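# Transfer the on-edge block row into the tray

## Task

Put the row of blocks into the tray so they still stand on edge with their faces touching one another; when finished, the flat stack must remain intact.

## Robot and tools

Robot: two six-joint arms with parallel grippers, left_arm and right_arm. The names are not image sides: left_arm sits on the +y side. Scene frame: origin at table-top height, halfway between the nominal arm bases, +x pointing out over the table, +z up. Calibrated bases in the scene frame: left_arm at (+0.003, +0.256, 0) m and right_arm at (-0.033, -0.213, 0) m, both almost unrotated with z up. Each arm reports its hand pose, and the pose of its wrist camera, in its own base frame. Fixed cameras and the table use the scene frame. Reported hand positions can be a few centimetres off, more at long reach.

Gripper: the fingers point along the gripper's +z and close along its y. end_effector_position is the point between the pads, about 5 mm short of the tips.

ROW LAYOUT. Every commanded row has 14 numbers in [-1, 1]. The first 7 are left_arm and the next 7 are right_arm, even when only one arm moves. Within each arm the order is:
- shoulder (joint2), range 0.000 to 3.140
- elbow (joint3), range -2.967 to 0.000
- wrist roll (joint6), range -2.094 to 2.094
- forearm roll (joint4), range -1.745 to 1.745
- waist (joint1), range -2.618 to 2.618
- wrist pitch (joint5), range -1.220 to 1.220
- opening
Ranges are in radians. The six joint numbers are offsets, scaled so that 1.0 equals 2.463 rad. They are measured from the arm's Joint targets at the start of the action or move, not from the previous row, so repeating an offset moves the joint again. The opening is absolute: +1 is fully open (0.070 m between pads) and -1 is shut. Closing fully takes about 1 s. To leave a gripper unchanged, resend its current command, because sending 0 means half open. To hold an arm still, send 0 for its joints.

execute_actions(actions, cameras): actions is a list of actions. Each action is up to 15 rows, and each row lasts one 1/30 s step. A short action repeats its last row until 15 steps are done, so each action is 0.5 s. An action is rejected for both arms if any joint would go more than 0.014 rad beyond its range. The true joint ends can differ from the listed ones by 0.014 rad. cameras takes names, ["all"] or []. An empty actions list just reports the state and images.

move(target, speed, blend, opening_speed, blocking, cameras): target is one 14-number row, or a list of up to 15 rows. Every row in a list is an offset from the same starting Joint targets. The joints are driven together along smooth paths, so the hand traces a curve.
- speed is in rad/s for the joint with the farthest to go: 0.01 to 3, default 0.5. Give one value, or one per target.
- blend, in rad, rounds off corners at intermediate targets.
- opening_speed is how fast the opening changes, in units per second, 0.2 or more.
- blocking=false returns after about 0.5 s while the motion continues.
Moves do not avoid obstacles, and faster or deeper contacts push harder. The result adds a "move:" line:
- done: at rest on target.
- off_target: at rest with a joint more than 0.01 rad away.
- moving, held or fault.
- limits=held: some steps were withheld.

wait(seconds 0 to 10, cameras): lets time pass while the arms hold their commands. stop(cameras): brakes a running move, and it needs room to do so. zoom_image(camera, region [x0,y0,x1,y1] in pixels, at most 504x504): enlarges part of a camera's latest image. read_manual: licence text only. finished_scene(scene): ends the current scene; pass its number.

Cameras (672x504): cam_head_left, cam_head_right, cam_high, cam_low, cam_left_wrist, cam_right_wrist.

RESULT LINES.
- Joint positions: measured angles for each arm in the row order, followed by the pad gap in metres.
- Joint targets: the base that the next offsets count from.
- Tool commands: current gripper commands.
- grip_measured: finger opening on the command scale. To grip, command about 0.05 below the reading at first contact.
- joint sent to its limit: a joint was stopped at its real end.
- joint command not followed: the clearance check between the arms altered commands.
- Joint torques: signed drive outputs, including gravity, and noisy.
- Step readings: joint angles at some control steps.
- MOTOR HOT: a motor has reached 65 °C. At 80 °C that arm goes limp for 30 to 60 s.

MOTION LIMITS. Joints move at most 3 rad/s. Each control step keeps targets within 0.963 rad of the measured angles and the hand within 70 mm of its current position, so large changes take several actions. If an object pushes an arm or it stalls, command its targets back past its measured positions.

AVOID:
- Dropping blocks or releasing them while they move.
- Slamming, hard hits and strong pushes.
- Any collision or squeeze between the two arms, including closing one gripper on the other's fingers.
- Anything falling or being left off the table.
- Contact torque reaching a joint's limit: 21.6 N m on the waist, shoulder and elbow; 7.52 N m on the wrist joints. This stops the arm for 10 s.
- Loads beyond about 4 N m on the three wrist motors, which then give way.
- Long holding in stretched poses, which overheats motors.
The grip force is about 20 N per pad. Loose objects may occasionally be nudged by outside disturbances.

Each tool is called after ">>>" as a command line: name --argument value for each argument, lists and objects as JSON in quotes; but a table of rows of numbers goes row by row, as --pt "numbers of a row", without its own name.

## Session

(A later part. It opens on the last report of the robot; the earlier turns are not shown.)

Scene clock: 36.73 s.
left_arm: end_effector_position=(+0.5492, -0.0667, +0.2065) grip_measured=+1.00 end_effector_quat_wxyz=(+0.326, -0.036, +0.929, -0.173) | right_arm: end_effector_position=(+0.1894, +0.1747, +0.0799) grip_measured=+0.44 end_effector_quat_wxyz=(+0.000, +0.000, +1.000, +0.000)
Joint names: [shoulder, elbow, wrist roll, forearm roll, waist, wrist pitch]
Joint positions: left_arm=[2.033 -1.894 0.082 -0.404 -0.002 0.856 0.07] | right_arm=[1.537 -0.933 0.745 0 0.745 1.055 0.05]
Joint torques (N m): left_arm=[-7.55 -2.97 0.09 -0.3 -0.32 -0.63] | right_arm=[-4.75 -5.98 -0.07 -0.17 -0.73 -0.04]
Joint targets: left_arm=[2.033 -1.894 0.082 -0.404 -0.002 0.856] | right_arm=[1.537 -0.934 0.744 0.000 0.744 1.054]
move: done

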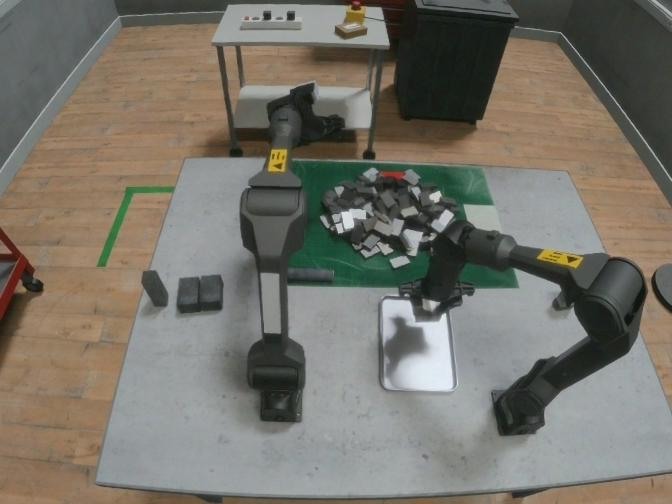

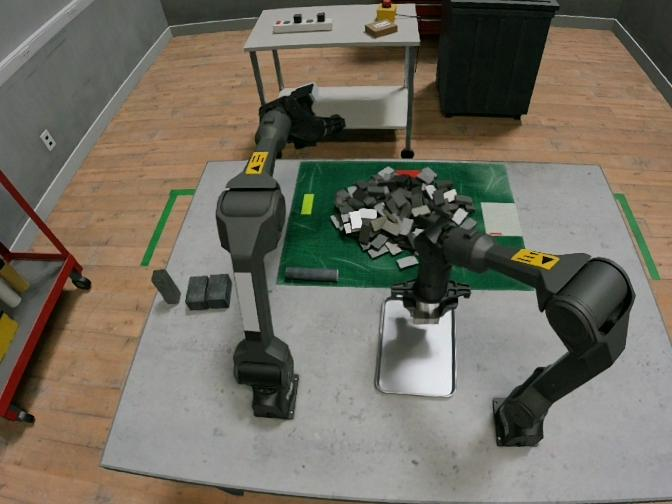

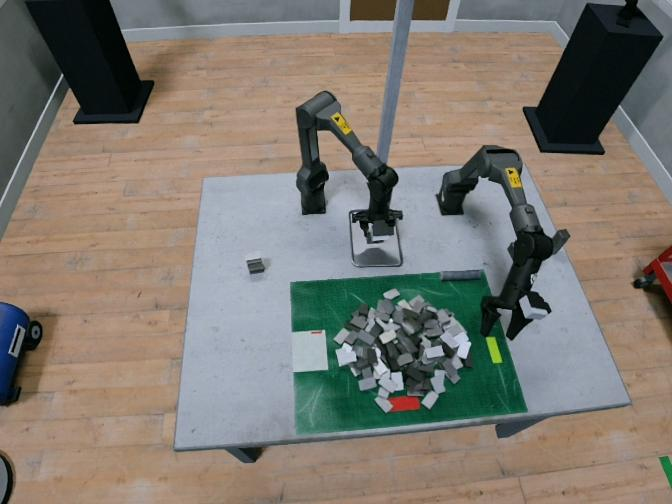

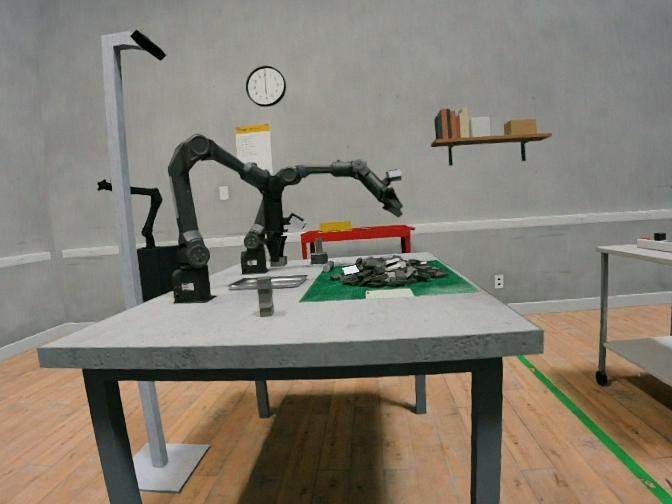

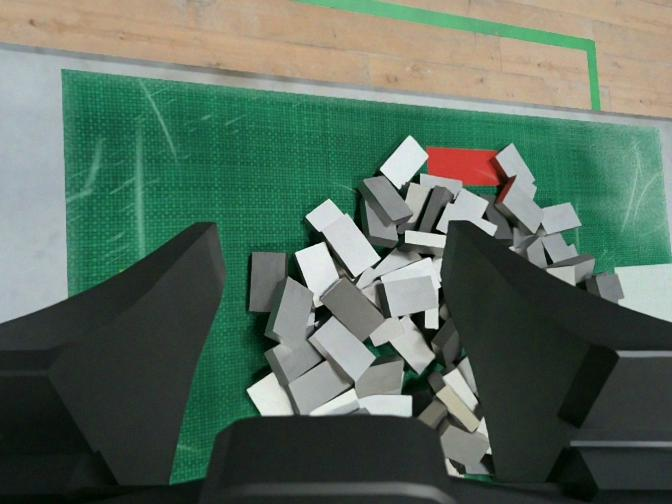

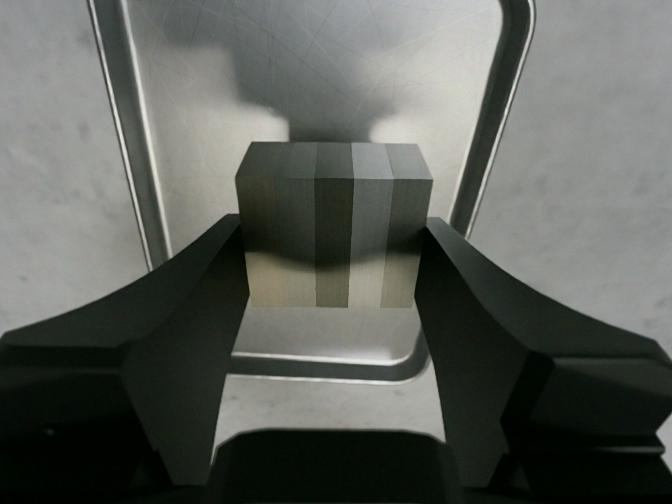

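>>> move --target '[0,0,0,0,0,0,1,0.0392,0.0472,0,0,0,-0.086,0.3]' --speed 0.2 --cameras '["cam_right_wrist","cam_head_right","cam_low"]'

>>> zoom_image --camera "cam_head_right" --region '[360, 270, 480, 360]'

Scene clock: 38.73 s.
left_arm: end_effector_position=(+0.5492, -0.0667, +0.2065) grip_measured=+1.00 end_effector_quat_wxyz=(+0.326, -0.036, +0.929, -0.173) | right_arm: end_effector_position=(+0.1892, +0.1745, +0.0296) grip_measured=+0.44 end_effector_quat_wxyz=(-0.001, +0.000, +1.000, -0.001)
Joint names: [shoulder, elbow, wrist roll, forearm roll, waist, wrist pitch]
Joint positions: left_arm=[2.033 -1.894 0.082 -0.404 -0.002 0.856 0.07] | right_arm=[1.634 -0.817 0.745 0 0.745 0.842 0.05]
Joint torques (N m): left_arm=[-7.54 -2.94 0.09 -0.31 -0.3 -0.63] | right_arm=[-5.37 -5.13 0.03 -0.23 -0.93 0.03]
Joint targets: left_arm=[2.033 -1.894 0.082 -0.404 -0.002 0.856] | right_arm=[1.634 -0.818 0.744 0.000 0.744 0.843]
move: done
Images, in order (width x height): cam_head_right 672x504, cam_low 672x504, cam_right_wrist 672x504.

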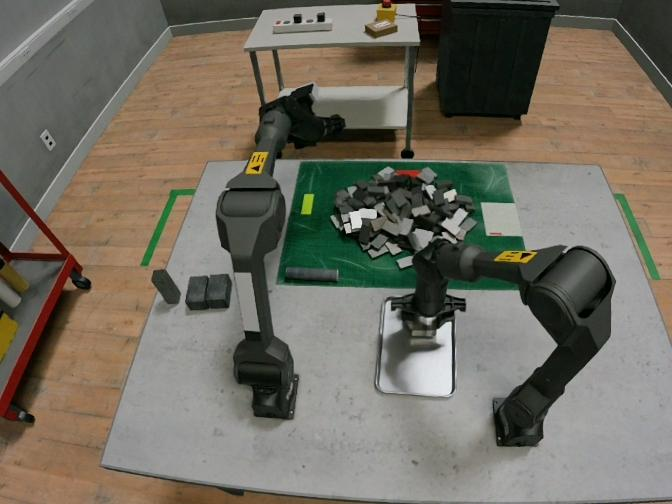

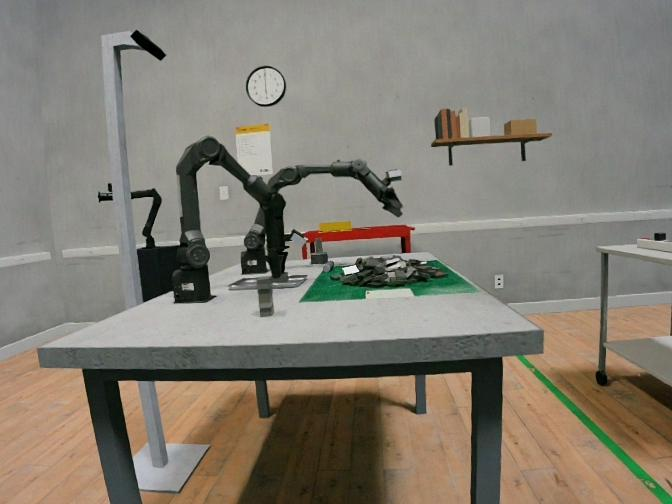

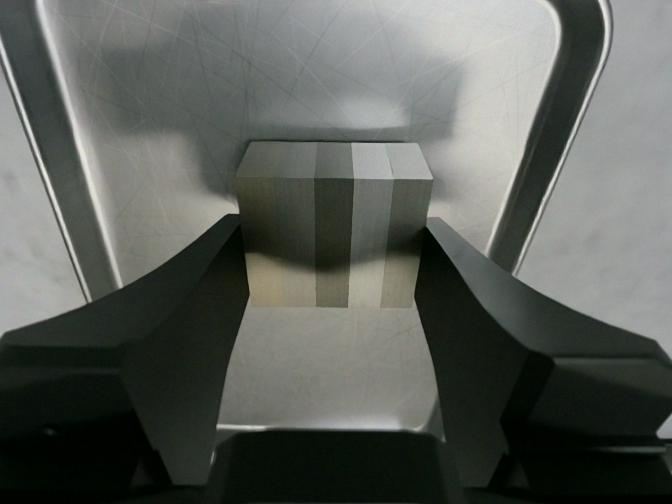

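Scaled by 4.200.

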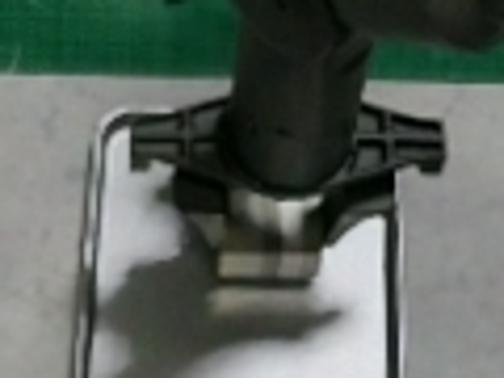

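>>> move --target '[0,0,0,0,0,0,1,0.0049,0.0041,0,0,0,-0.009,0.3]' --speed 0.05 --cameras '["cam_right_wrist","cam_head_right"]'

>>> zoom_image --camera "cam_head_right" --region '[390, 300, 460, 360]'

Scene clock: 39.77 s.
left_arm: end_effector_position=(+0.5492, -0.0667, +0.2065) grip_measured=+1.00 end_effector_quat_wxyz=(+0.326, -0.036, +0.929, -0.173) | right_arm: end_effector_position=(+0.1898, +0.1750, +0.0252) grip_measured=+0.44 end_effector_quat_wxyz=(+0.000, +0.000, +1.000, +0.001)
Joint names: [shoulder, elbow, wrist roll, forearm roll, waist, wrist pitch]
Joint positions: left_arm=[2.033 -1.894 0.082 -0.404 -0.002 0.856 0.07] | right_arm=[1.645 -0.808 0.745 0 0.745 0.82 0.05]
Joint torques (N m): left_arm=[-7.51 -2.96 0.1 -0.3 -0.33 -0.63] | right_arm=[-4.82 -3.92 0.04 -0.2 -1.08 -0.01]
Joint targets: left_arm=[2.033 -1.894 0.082 -0.404 -0.002 0.856] | right_arm=[1.646 -0.807 0.744 0.000 0.744 0.820]
move: done
Images, in order (width x height): cam_head_right 672x504, cam_right_wrist 672x504.

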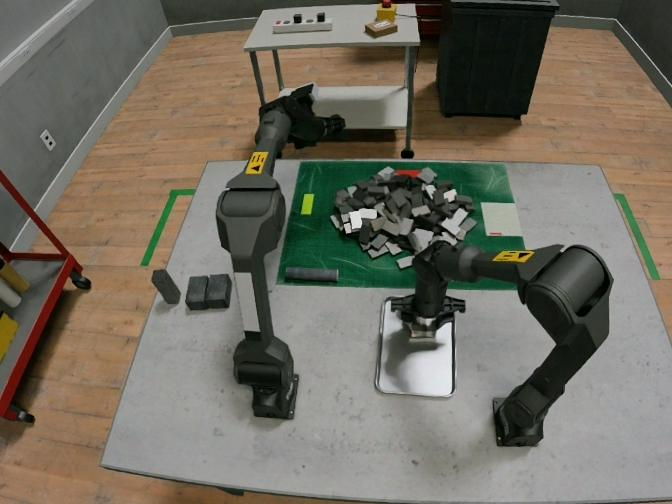

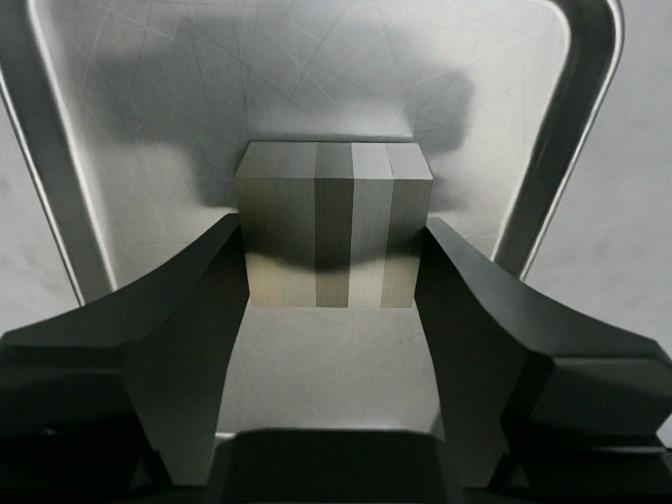

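Scaled by 7.200.

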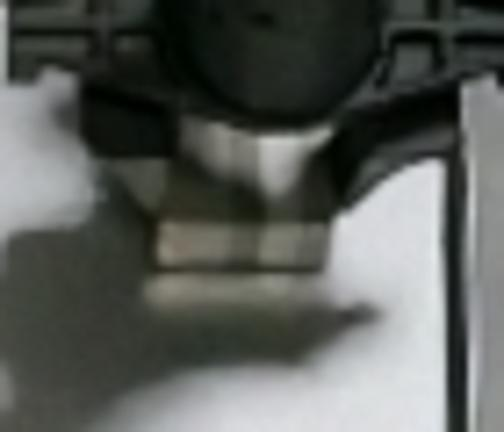

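>>> move --target '[0,0,0,0,0,0,1,0.0018,0.0014,0,0,0,-0.0032,0.3]' --speed 0.05 --cameras '["cam_right_wrist","cam_head_right"]'

>>> zoom_image --camera "cam_head_right" --region '[390, 300, 460, 360]'

>>> zoom_image --camera "cam_right_wrist" --region '[220, 120, 460, 240]'

Scene clock: 40.83 s.
left_arm: end_effector_position=(+0.5492, -0.0667, +0.2065) grip_measured=+1.00 end_effector_quat_wxyz=(+0.326, -0.036, +0.929, -0.173) | right_arm: end_effector_position=(+0.1896, +0.1748, +0.0232) grip_measured=+0.44 end_effector_quat_wxyz=(+0.000, +0.000, +1.000, +0.000)
Joint names: [shoulder, elbow, wrist roll, forearm roll, waist, wrist pitch]
Joint positions: left_arm=[2.033 -1.894 0.082 -0.404 -0.002 0.856 0.07] | right_arm=[1.65 -0.805 0.745 0 0.745 0.813 0.05]
Joint torques (N m): left_arm=[-7.58 -2.97 0.1 -0.3 -0.35 -0.63] | right_arm=[-4.63 -3.94 0.01 -0.19 -1.1 -0.08]
Joint targets: left_arm=[2.033 -1.894 0.082 -0.404 -0.002 0.856] | right_arm=[1.650 -0.804 0.744 0.000 0.744 0.812]
move: done
Images, in order (width x height): cam_head_right 672x504, cam_right_wrist 672x504.

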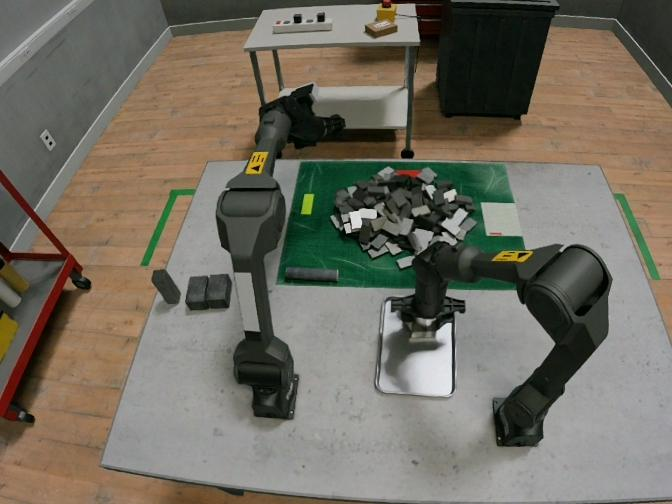

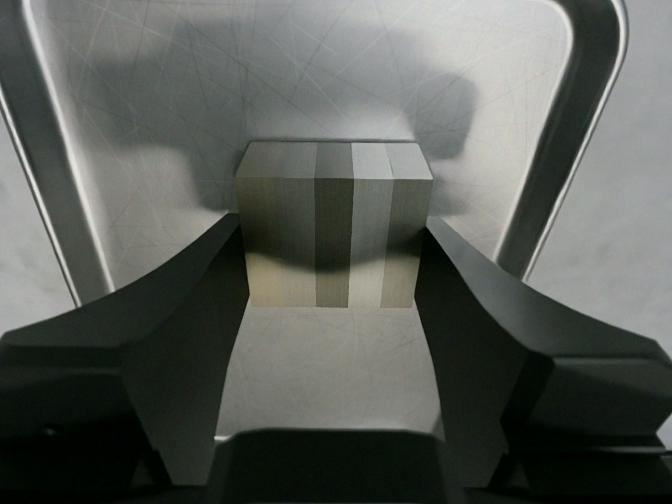

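Scaled by 7.200.

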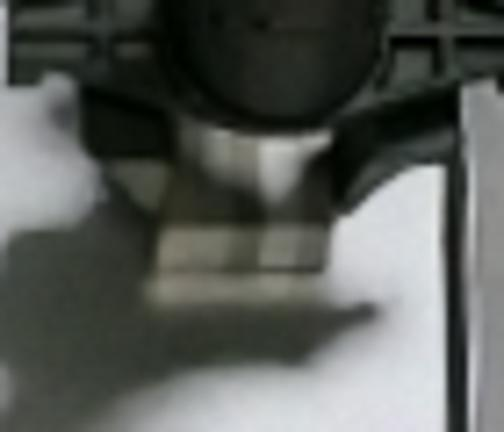

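Scaled by 2.100.

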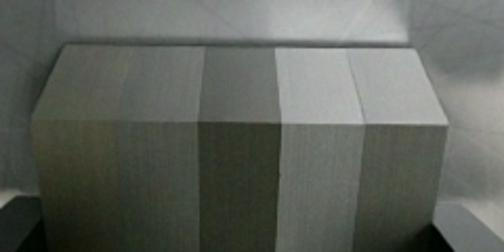

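>>> move --target '[0,0,0,0,0,0,1,0.0012,0.0009,0,0,0,-0.0021,0.3]' --speed 0.04 --cameras '["cam_right_wrist","cam_head_right"]'

>>> zoom_image --camera "cam_head_right" --region '[390, 300, 460, 360]'

>>> move --target '[0,0,0,0,0,0,1,0.0012,0.0009,0,0,0,-0.0021,0.3]' --speed 0.04 --cameras '["cam_right_wrist","cam_head_right"]'

>>> zoom_image --camera "cam_head_right" --region '[390, 300, 460, 360]'

>>> zoom_image --camera "cam_right_wrist" --region '[220, 120, 460, 240]'

Scene clock: 47.23 s.
left_arm: end_effector_position=(+0.5492, -0.0667, +0.2065) grip_measured=+1.00 end_effector_quat_wxyz=(+0.326, -0.036, +0.929, -0.173) | right_arm: end_effector_position=(+0.1895, +0.1747, +0.0220) grip_measured=+0.44 end_effector_quat_wxyz=(+0.000, +0.000, +1.000, +0.000)
Joint names: [shoulder, elbow, wrist roll, forearm roll, waist, wrist pitch]
Joint positions: left_arm=[2.033 -1.894 0.082 -0.404 -0.002 0.856 0.07] | right_arm=[1.653 -0.802 0.745 0 0.745 0.808 0.05]
Joint torques (N m): left_arm=[-7.56 -2.97 0.11 -0.3 -0.32 -0.63] | right_arm=[-4.46 -3.52 -0.03 -0.07 -0.89 -0.06]
Joint targets: left_arm=[2.033 -1.894 0.082 -0.404 -0.002 0.856] | right_arm=[1.653 -0.802 0.744 0.000 0.744 0.807]
move: done
Images, in order (width x height): cam_head_right 672x504, cam_right_wrist 672x504.

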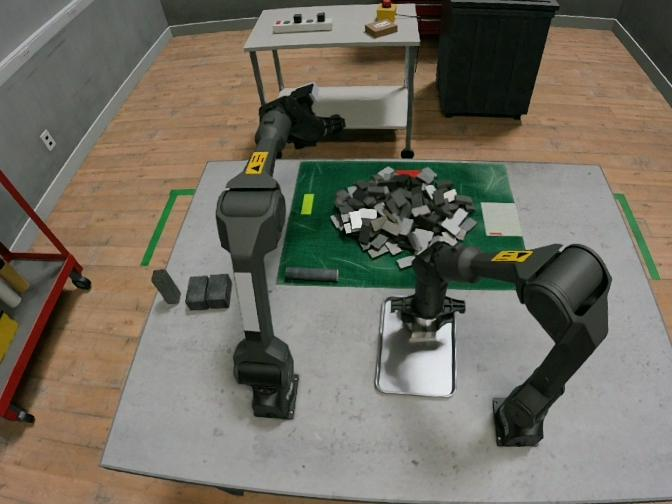

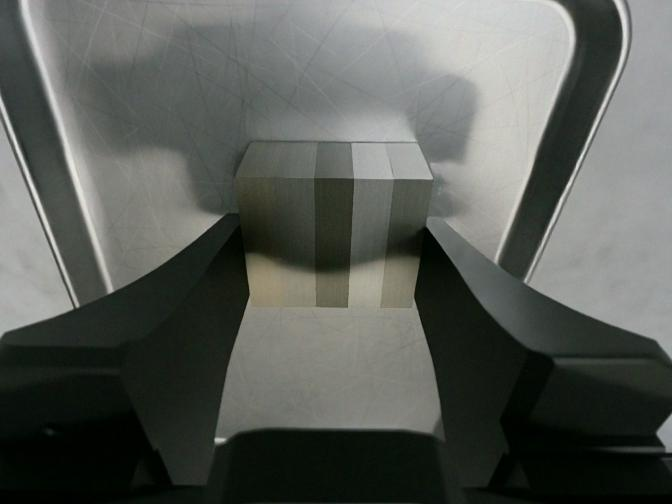

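Scaled by 7.200.

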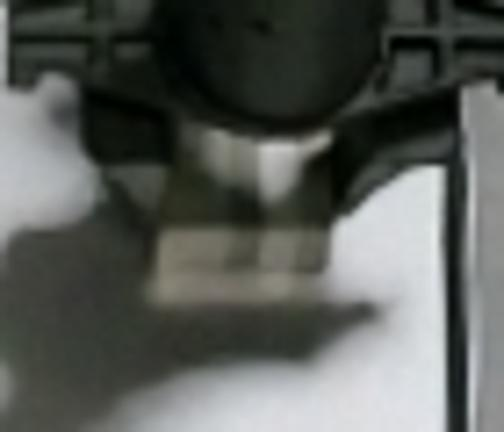

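Scene clock: 47.93 s.
left_arm: end_effector_position=(+0.5492, -0.0667, +0.2065) grip_measured=+1.00 end_effector_quat_wxyz=(+0.326, -0.036, +0.929, -0.173) | right_arm: end_effector_position=(+0.1895, +0.1747, +0.0211) grip_measured=+0.44 end_effector_quat_wxyz=(+0.000, +0.000, +1.000, +0.000)
Joint names: [shoulder, elbow, wrist roll, forearm roll, waist, wrist pitch]
Joint positions: left_arm=[2.033 -1.894 0.082 -0.404 -0.002 0.856 0.07] | right_arm=[1.655 -0.8 0.745 0 0.745 0.804 0.05]
Joint torques (N m): left_arm=[-7.56 -2.92 0.11 -0.3 -0.32 -0.63] | right_arm=[-3.67 -3.39 0.01 -0.1 -0.96 -0.38]
Joint targets: left_arm=[2.033 -1.894 0.082 -0.404 -0.002 0.856] | right_arm=[1.656 -0.800 0.744 0.000 0.744 0.802]
move: done
Images, in order (width x height): cam_head_right 672x504, cam_right_wrist 672x504.

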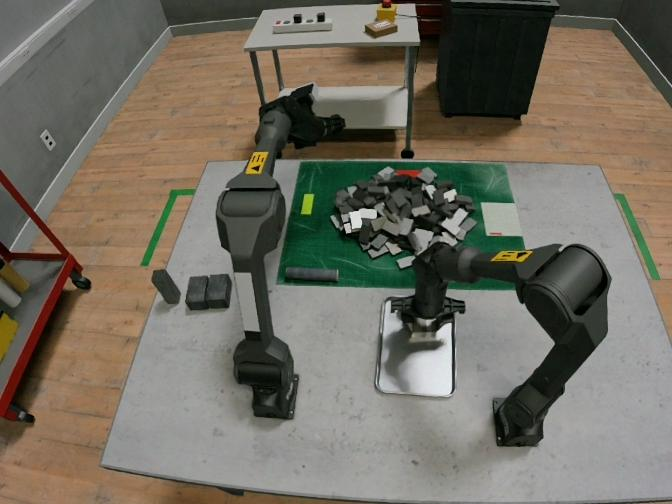

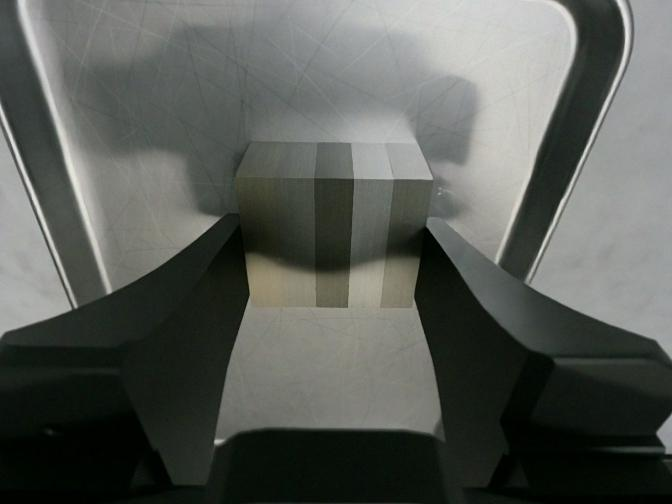

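Scaled by 7.200.

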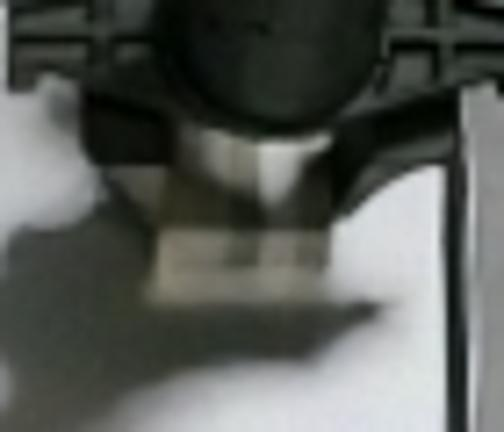

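Scaled by 2.100.

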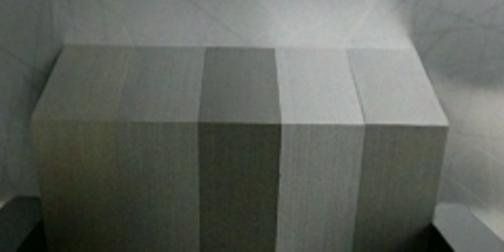

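>>> move --target '[0,0,0,0,0,0,1,0,0,0,0,0,0,1]' --opening_speed 0.3 --cameras '["cam_right_wrist"]'

Scene clock: 50.73 s.
left_arm: end_effector_position=(+0.5492, -0.0667, +0.2065) grip_measured=+1.00 end_effector_quat_wxyz=(+0.326, -0.036, +0.929, -0.173) | right_arm: end_effector_position=(+0.1897, +0.1749, +0.0206) grip_measured=+1.00 end_effector_quat_wxyz=(+0.000, +0.000, +1.000, +0.000)
Joint names: [shoulder, elbow, wrist roll, forearm roll, waist, wrist pitch]
Joint positions: left_arm=[2.033 -1.894 0.082 -0.404 -0.002 0.856 0.07] | right_arm=[1.657 -0.8 0.745 0 0.745 0.802 0.07]
Joint torques (N m): left_arm=[-7.57 -2.97 0.11 -0.31 -0.33 -0.63] | right_arm=[-4.36 -2.74 -0.03 0.02 -0.2 0.01]
Joint targets: left_arm=[2.033 -1.894 0.082 -0.404 -0.002 0.856] | right_arm=[1.656 -0.800 0.744 0.000 0.744 0.802]
move: done
Images, in order (width x height): cam_right_wrist 672x504.

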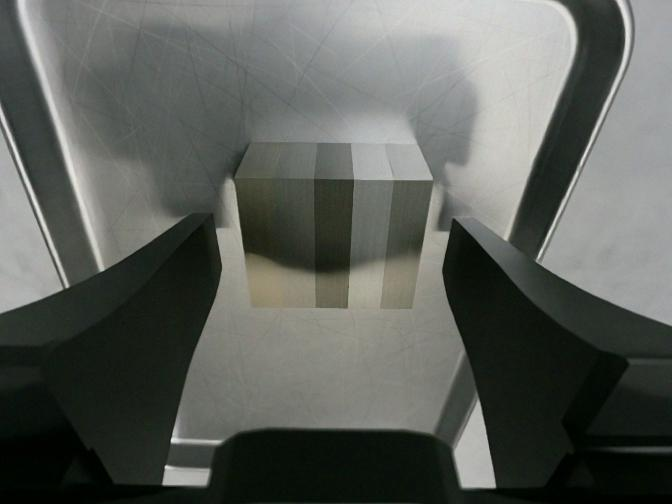

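>>> move --target '[0,0,0,0,0,0,1,-0.0483,-0.0544,0,0,0,0.1023,1]' --speed 0.25 --cameras '["cam_right_wrist"]'

>>> finished_scene --scene 1

Scene clock: 52.67 s.
left_arm: end_effector_position=(+0.5492, -0.0667, +0.2065) grip_measured=+1.00 end_effector_quat_wxyz=(+0.326, -0.036, +0.929, -0.173) | right_arm: end_effector_position=(+0.1899, +0.1751, +0.0806) grip_measured=+1.00 end_effector_quat_wxyz=(+0.001, +0.000, +1.000, +0.001)
Joint names: [shoulder, elbow, wrist roll, forearm roll, waist, wrist pitch]
Joint positions: left_arm=[2.033 -1.894 0.082 -0.404 -0.002 0.856 0.07] | right_arm=[1.536 -0.935 0.745 0 0.745 1.055 0.07]
Joint torques (N m): left_arm=[-7.55 -2.95 0.11 -0.3 -0.32 -0.63] | right_arm=[-3.66 -4.16 -0.03 0.04 0.12 -0.05]
Joint targets: left_arm=[2.033 -1.894 0.082 -0.404 -0.002 0.856] | right_arm=[1.537 -0.934 0.744 0.000 0.744 1.054]
move: done
Images, in order (width x height): cam_right_wrist 672x504.

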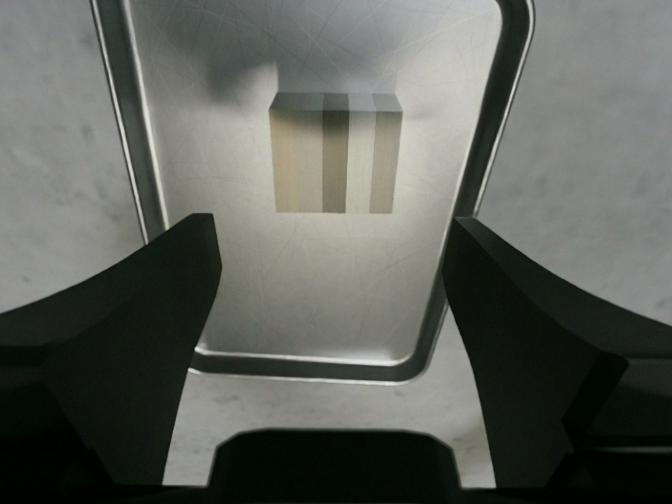

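The scene is finished: the task was done.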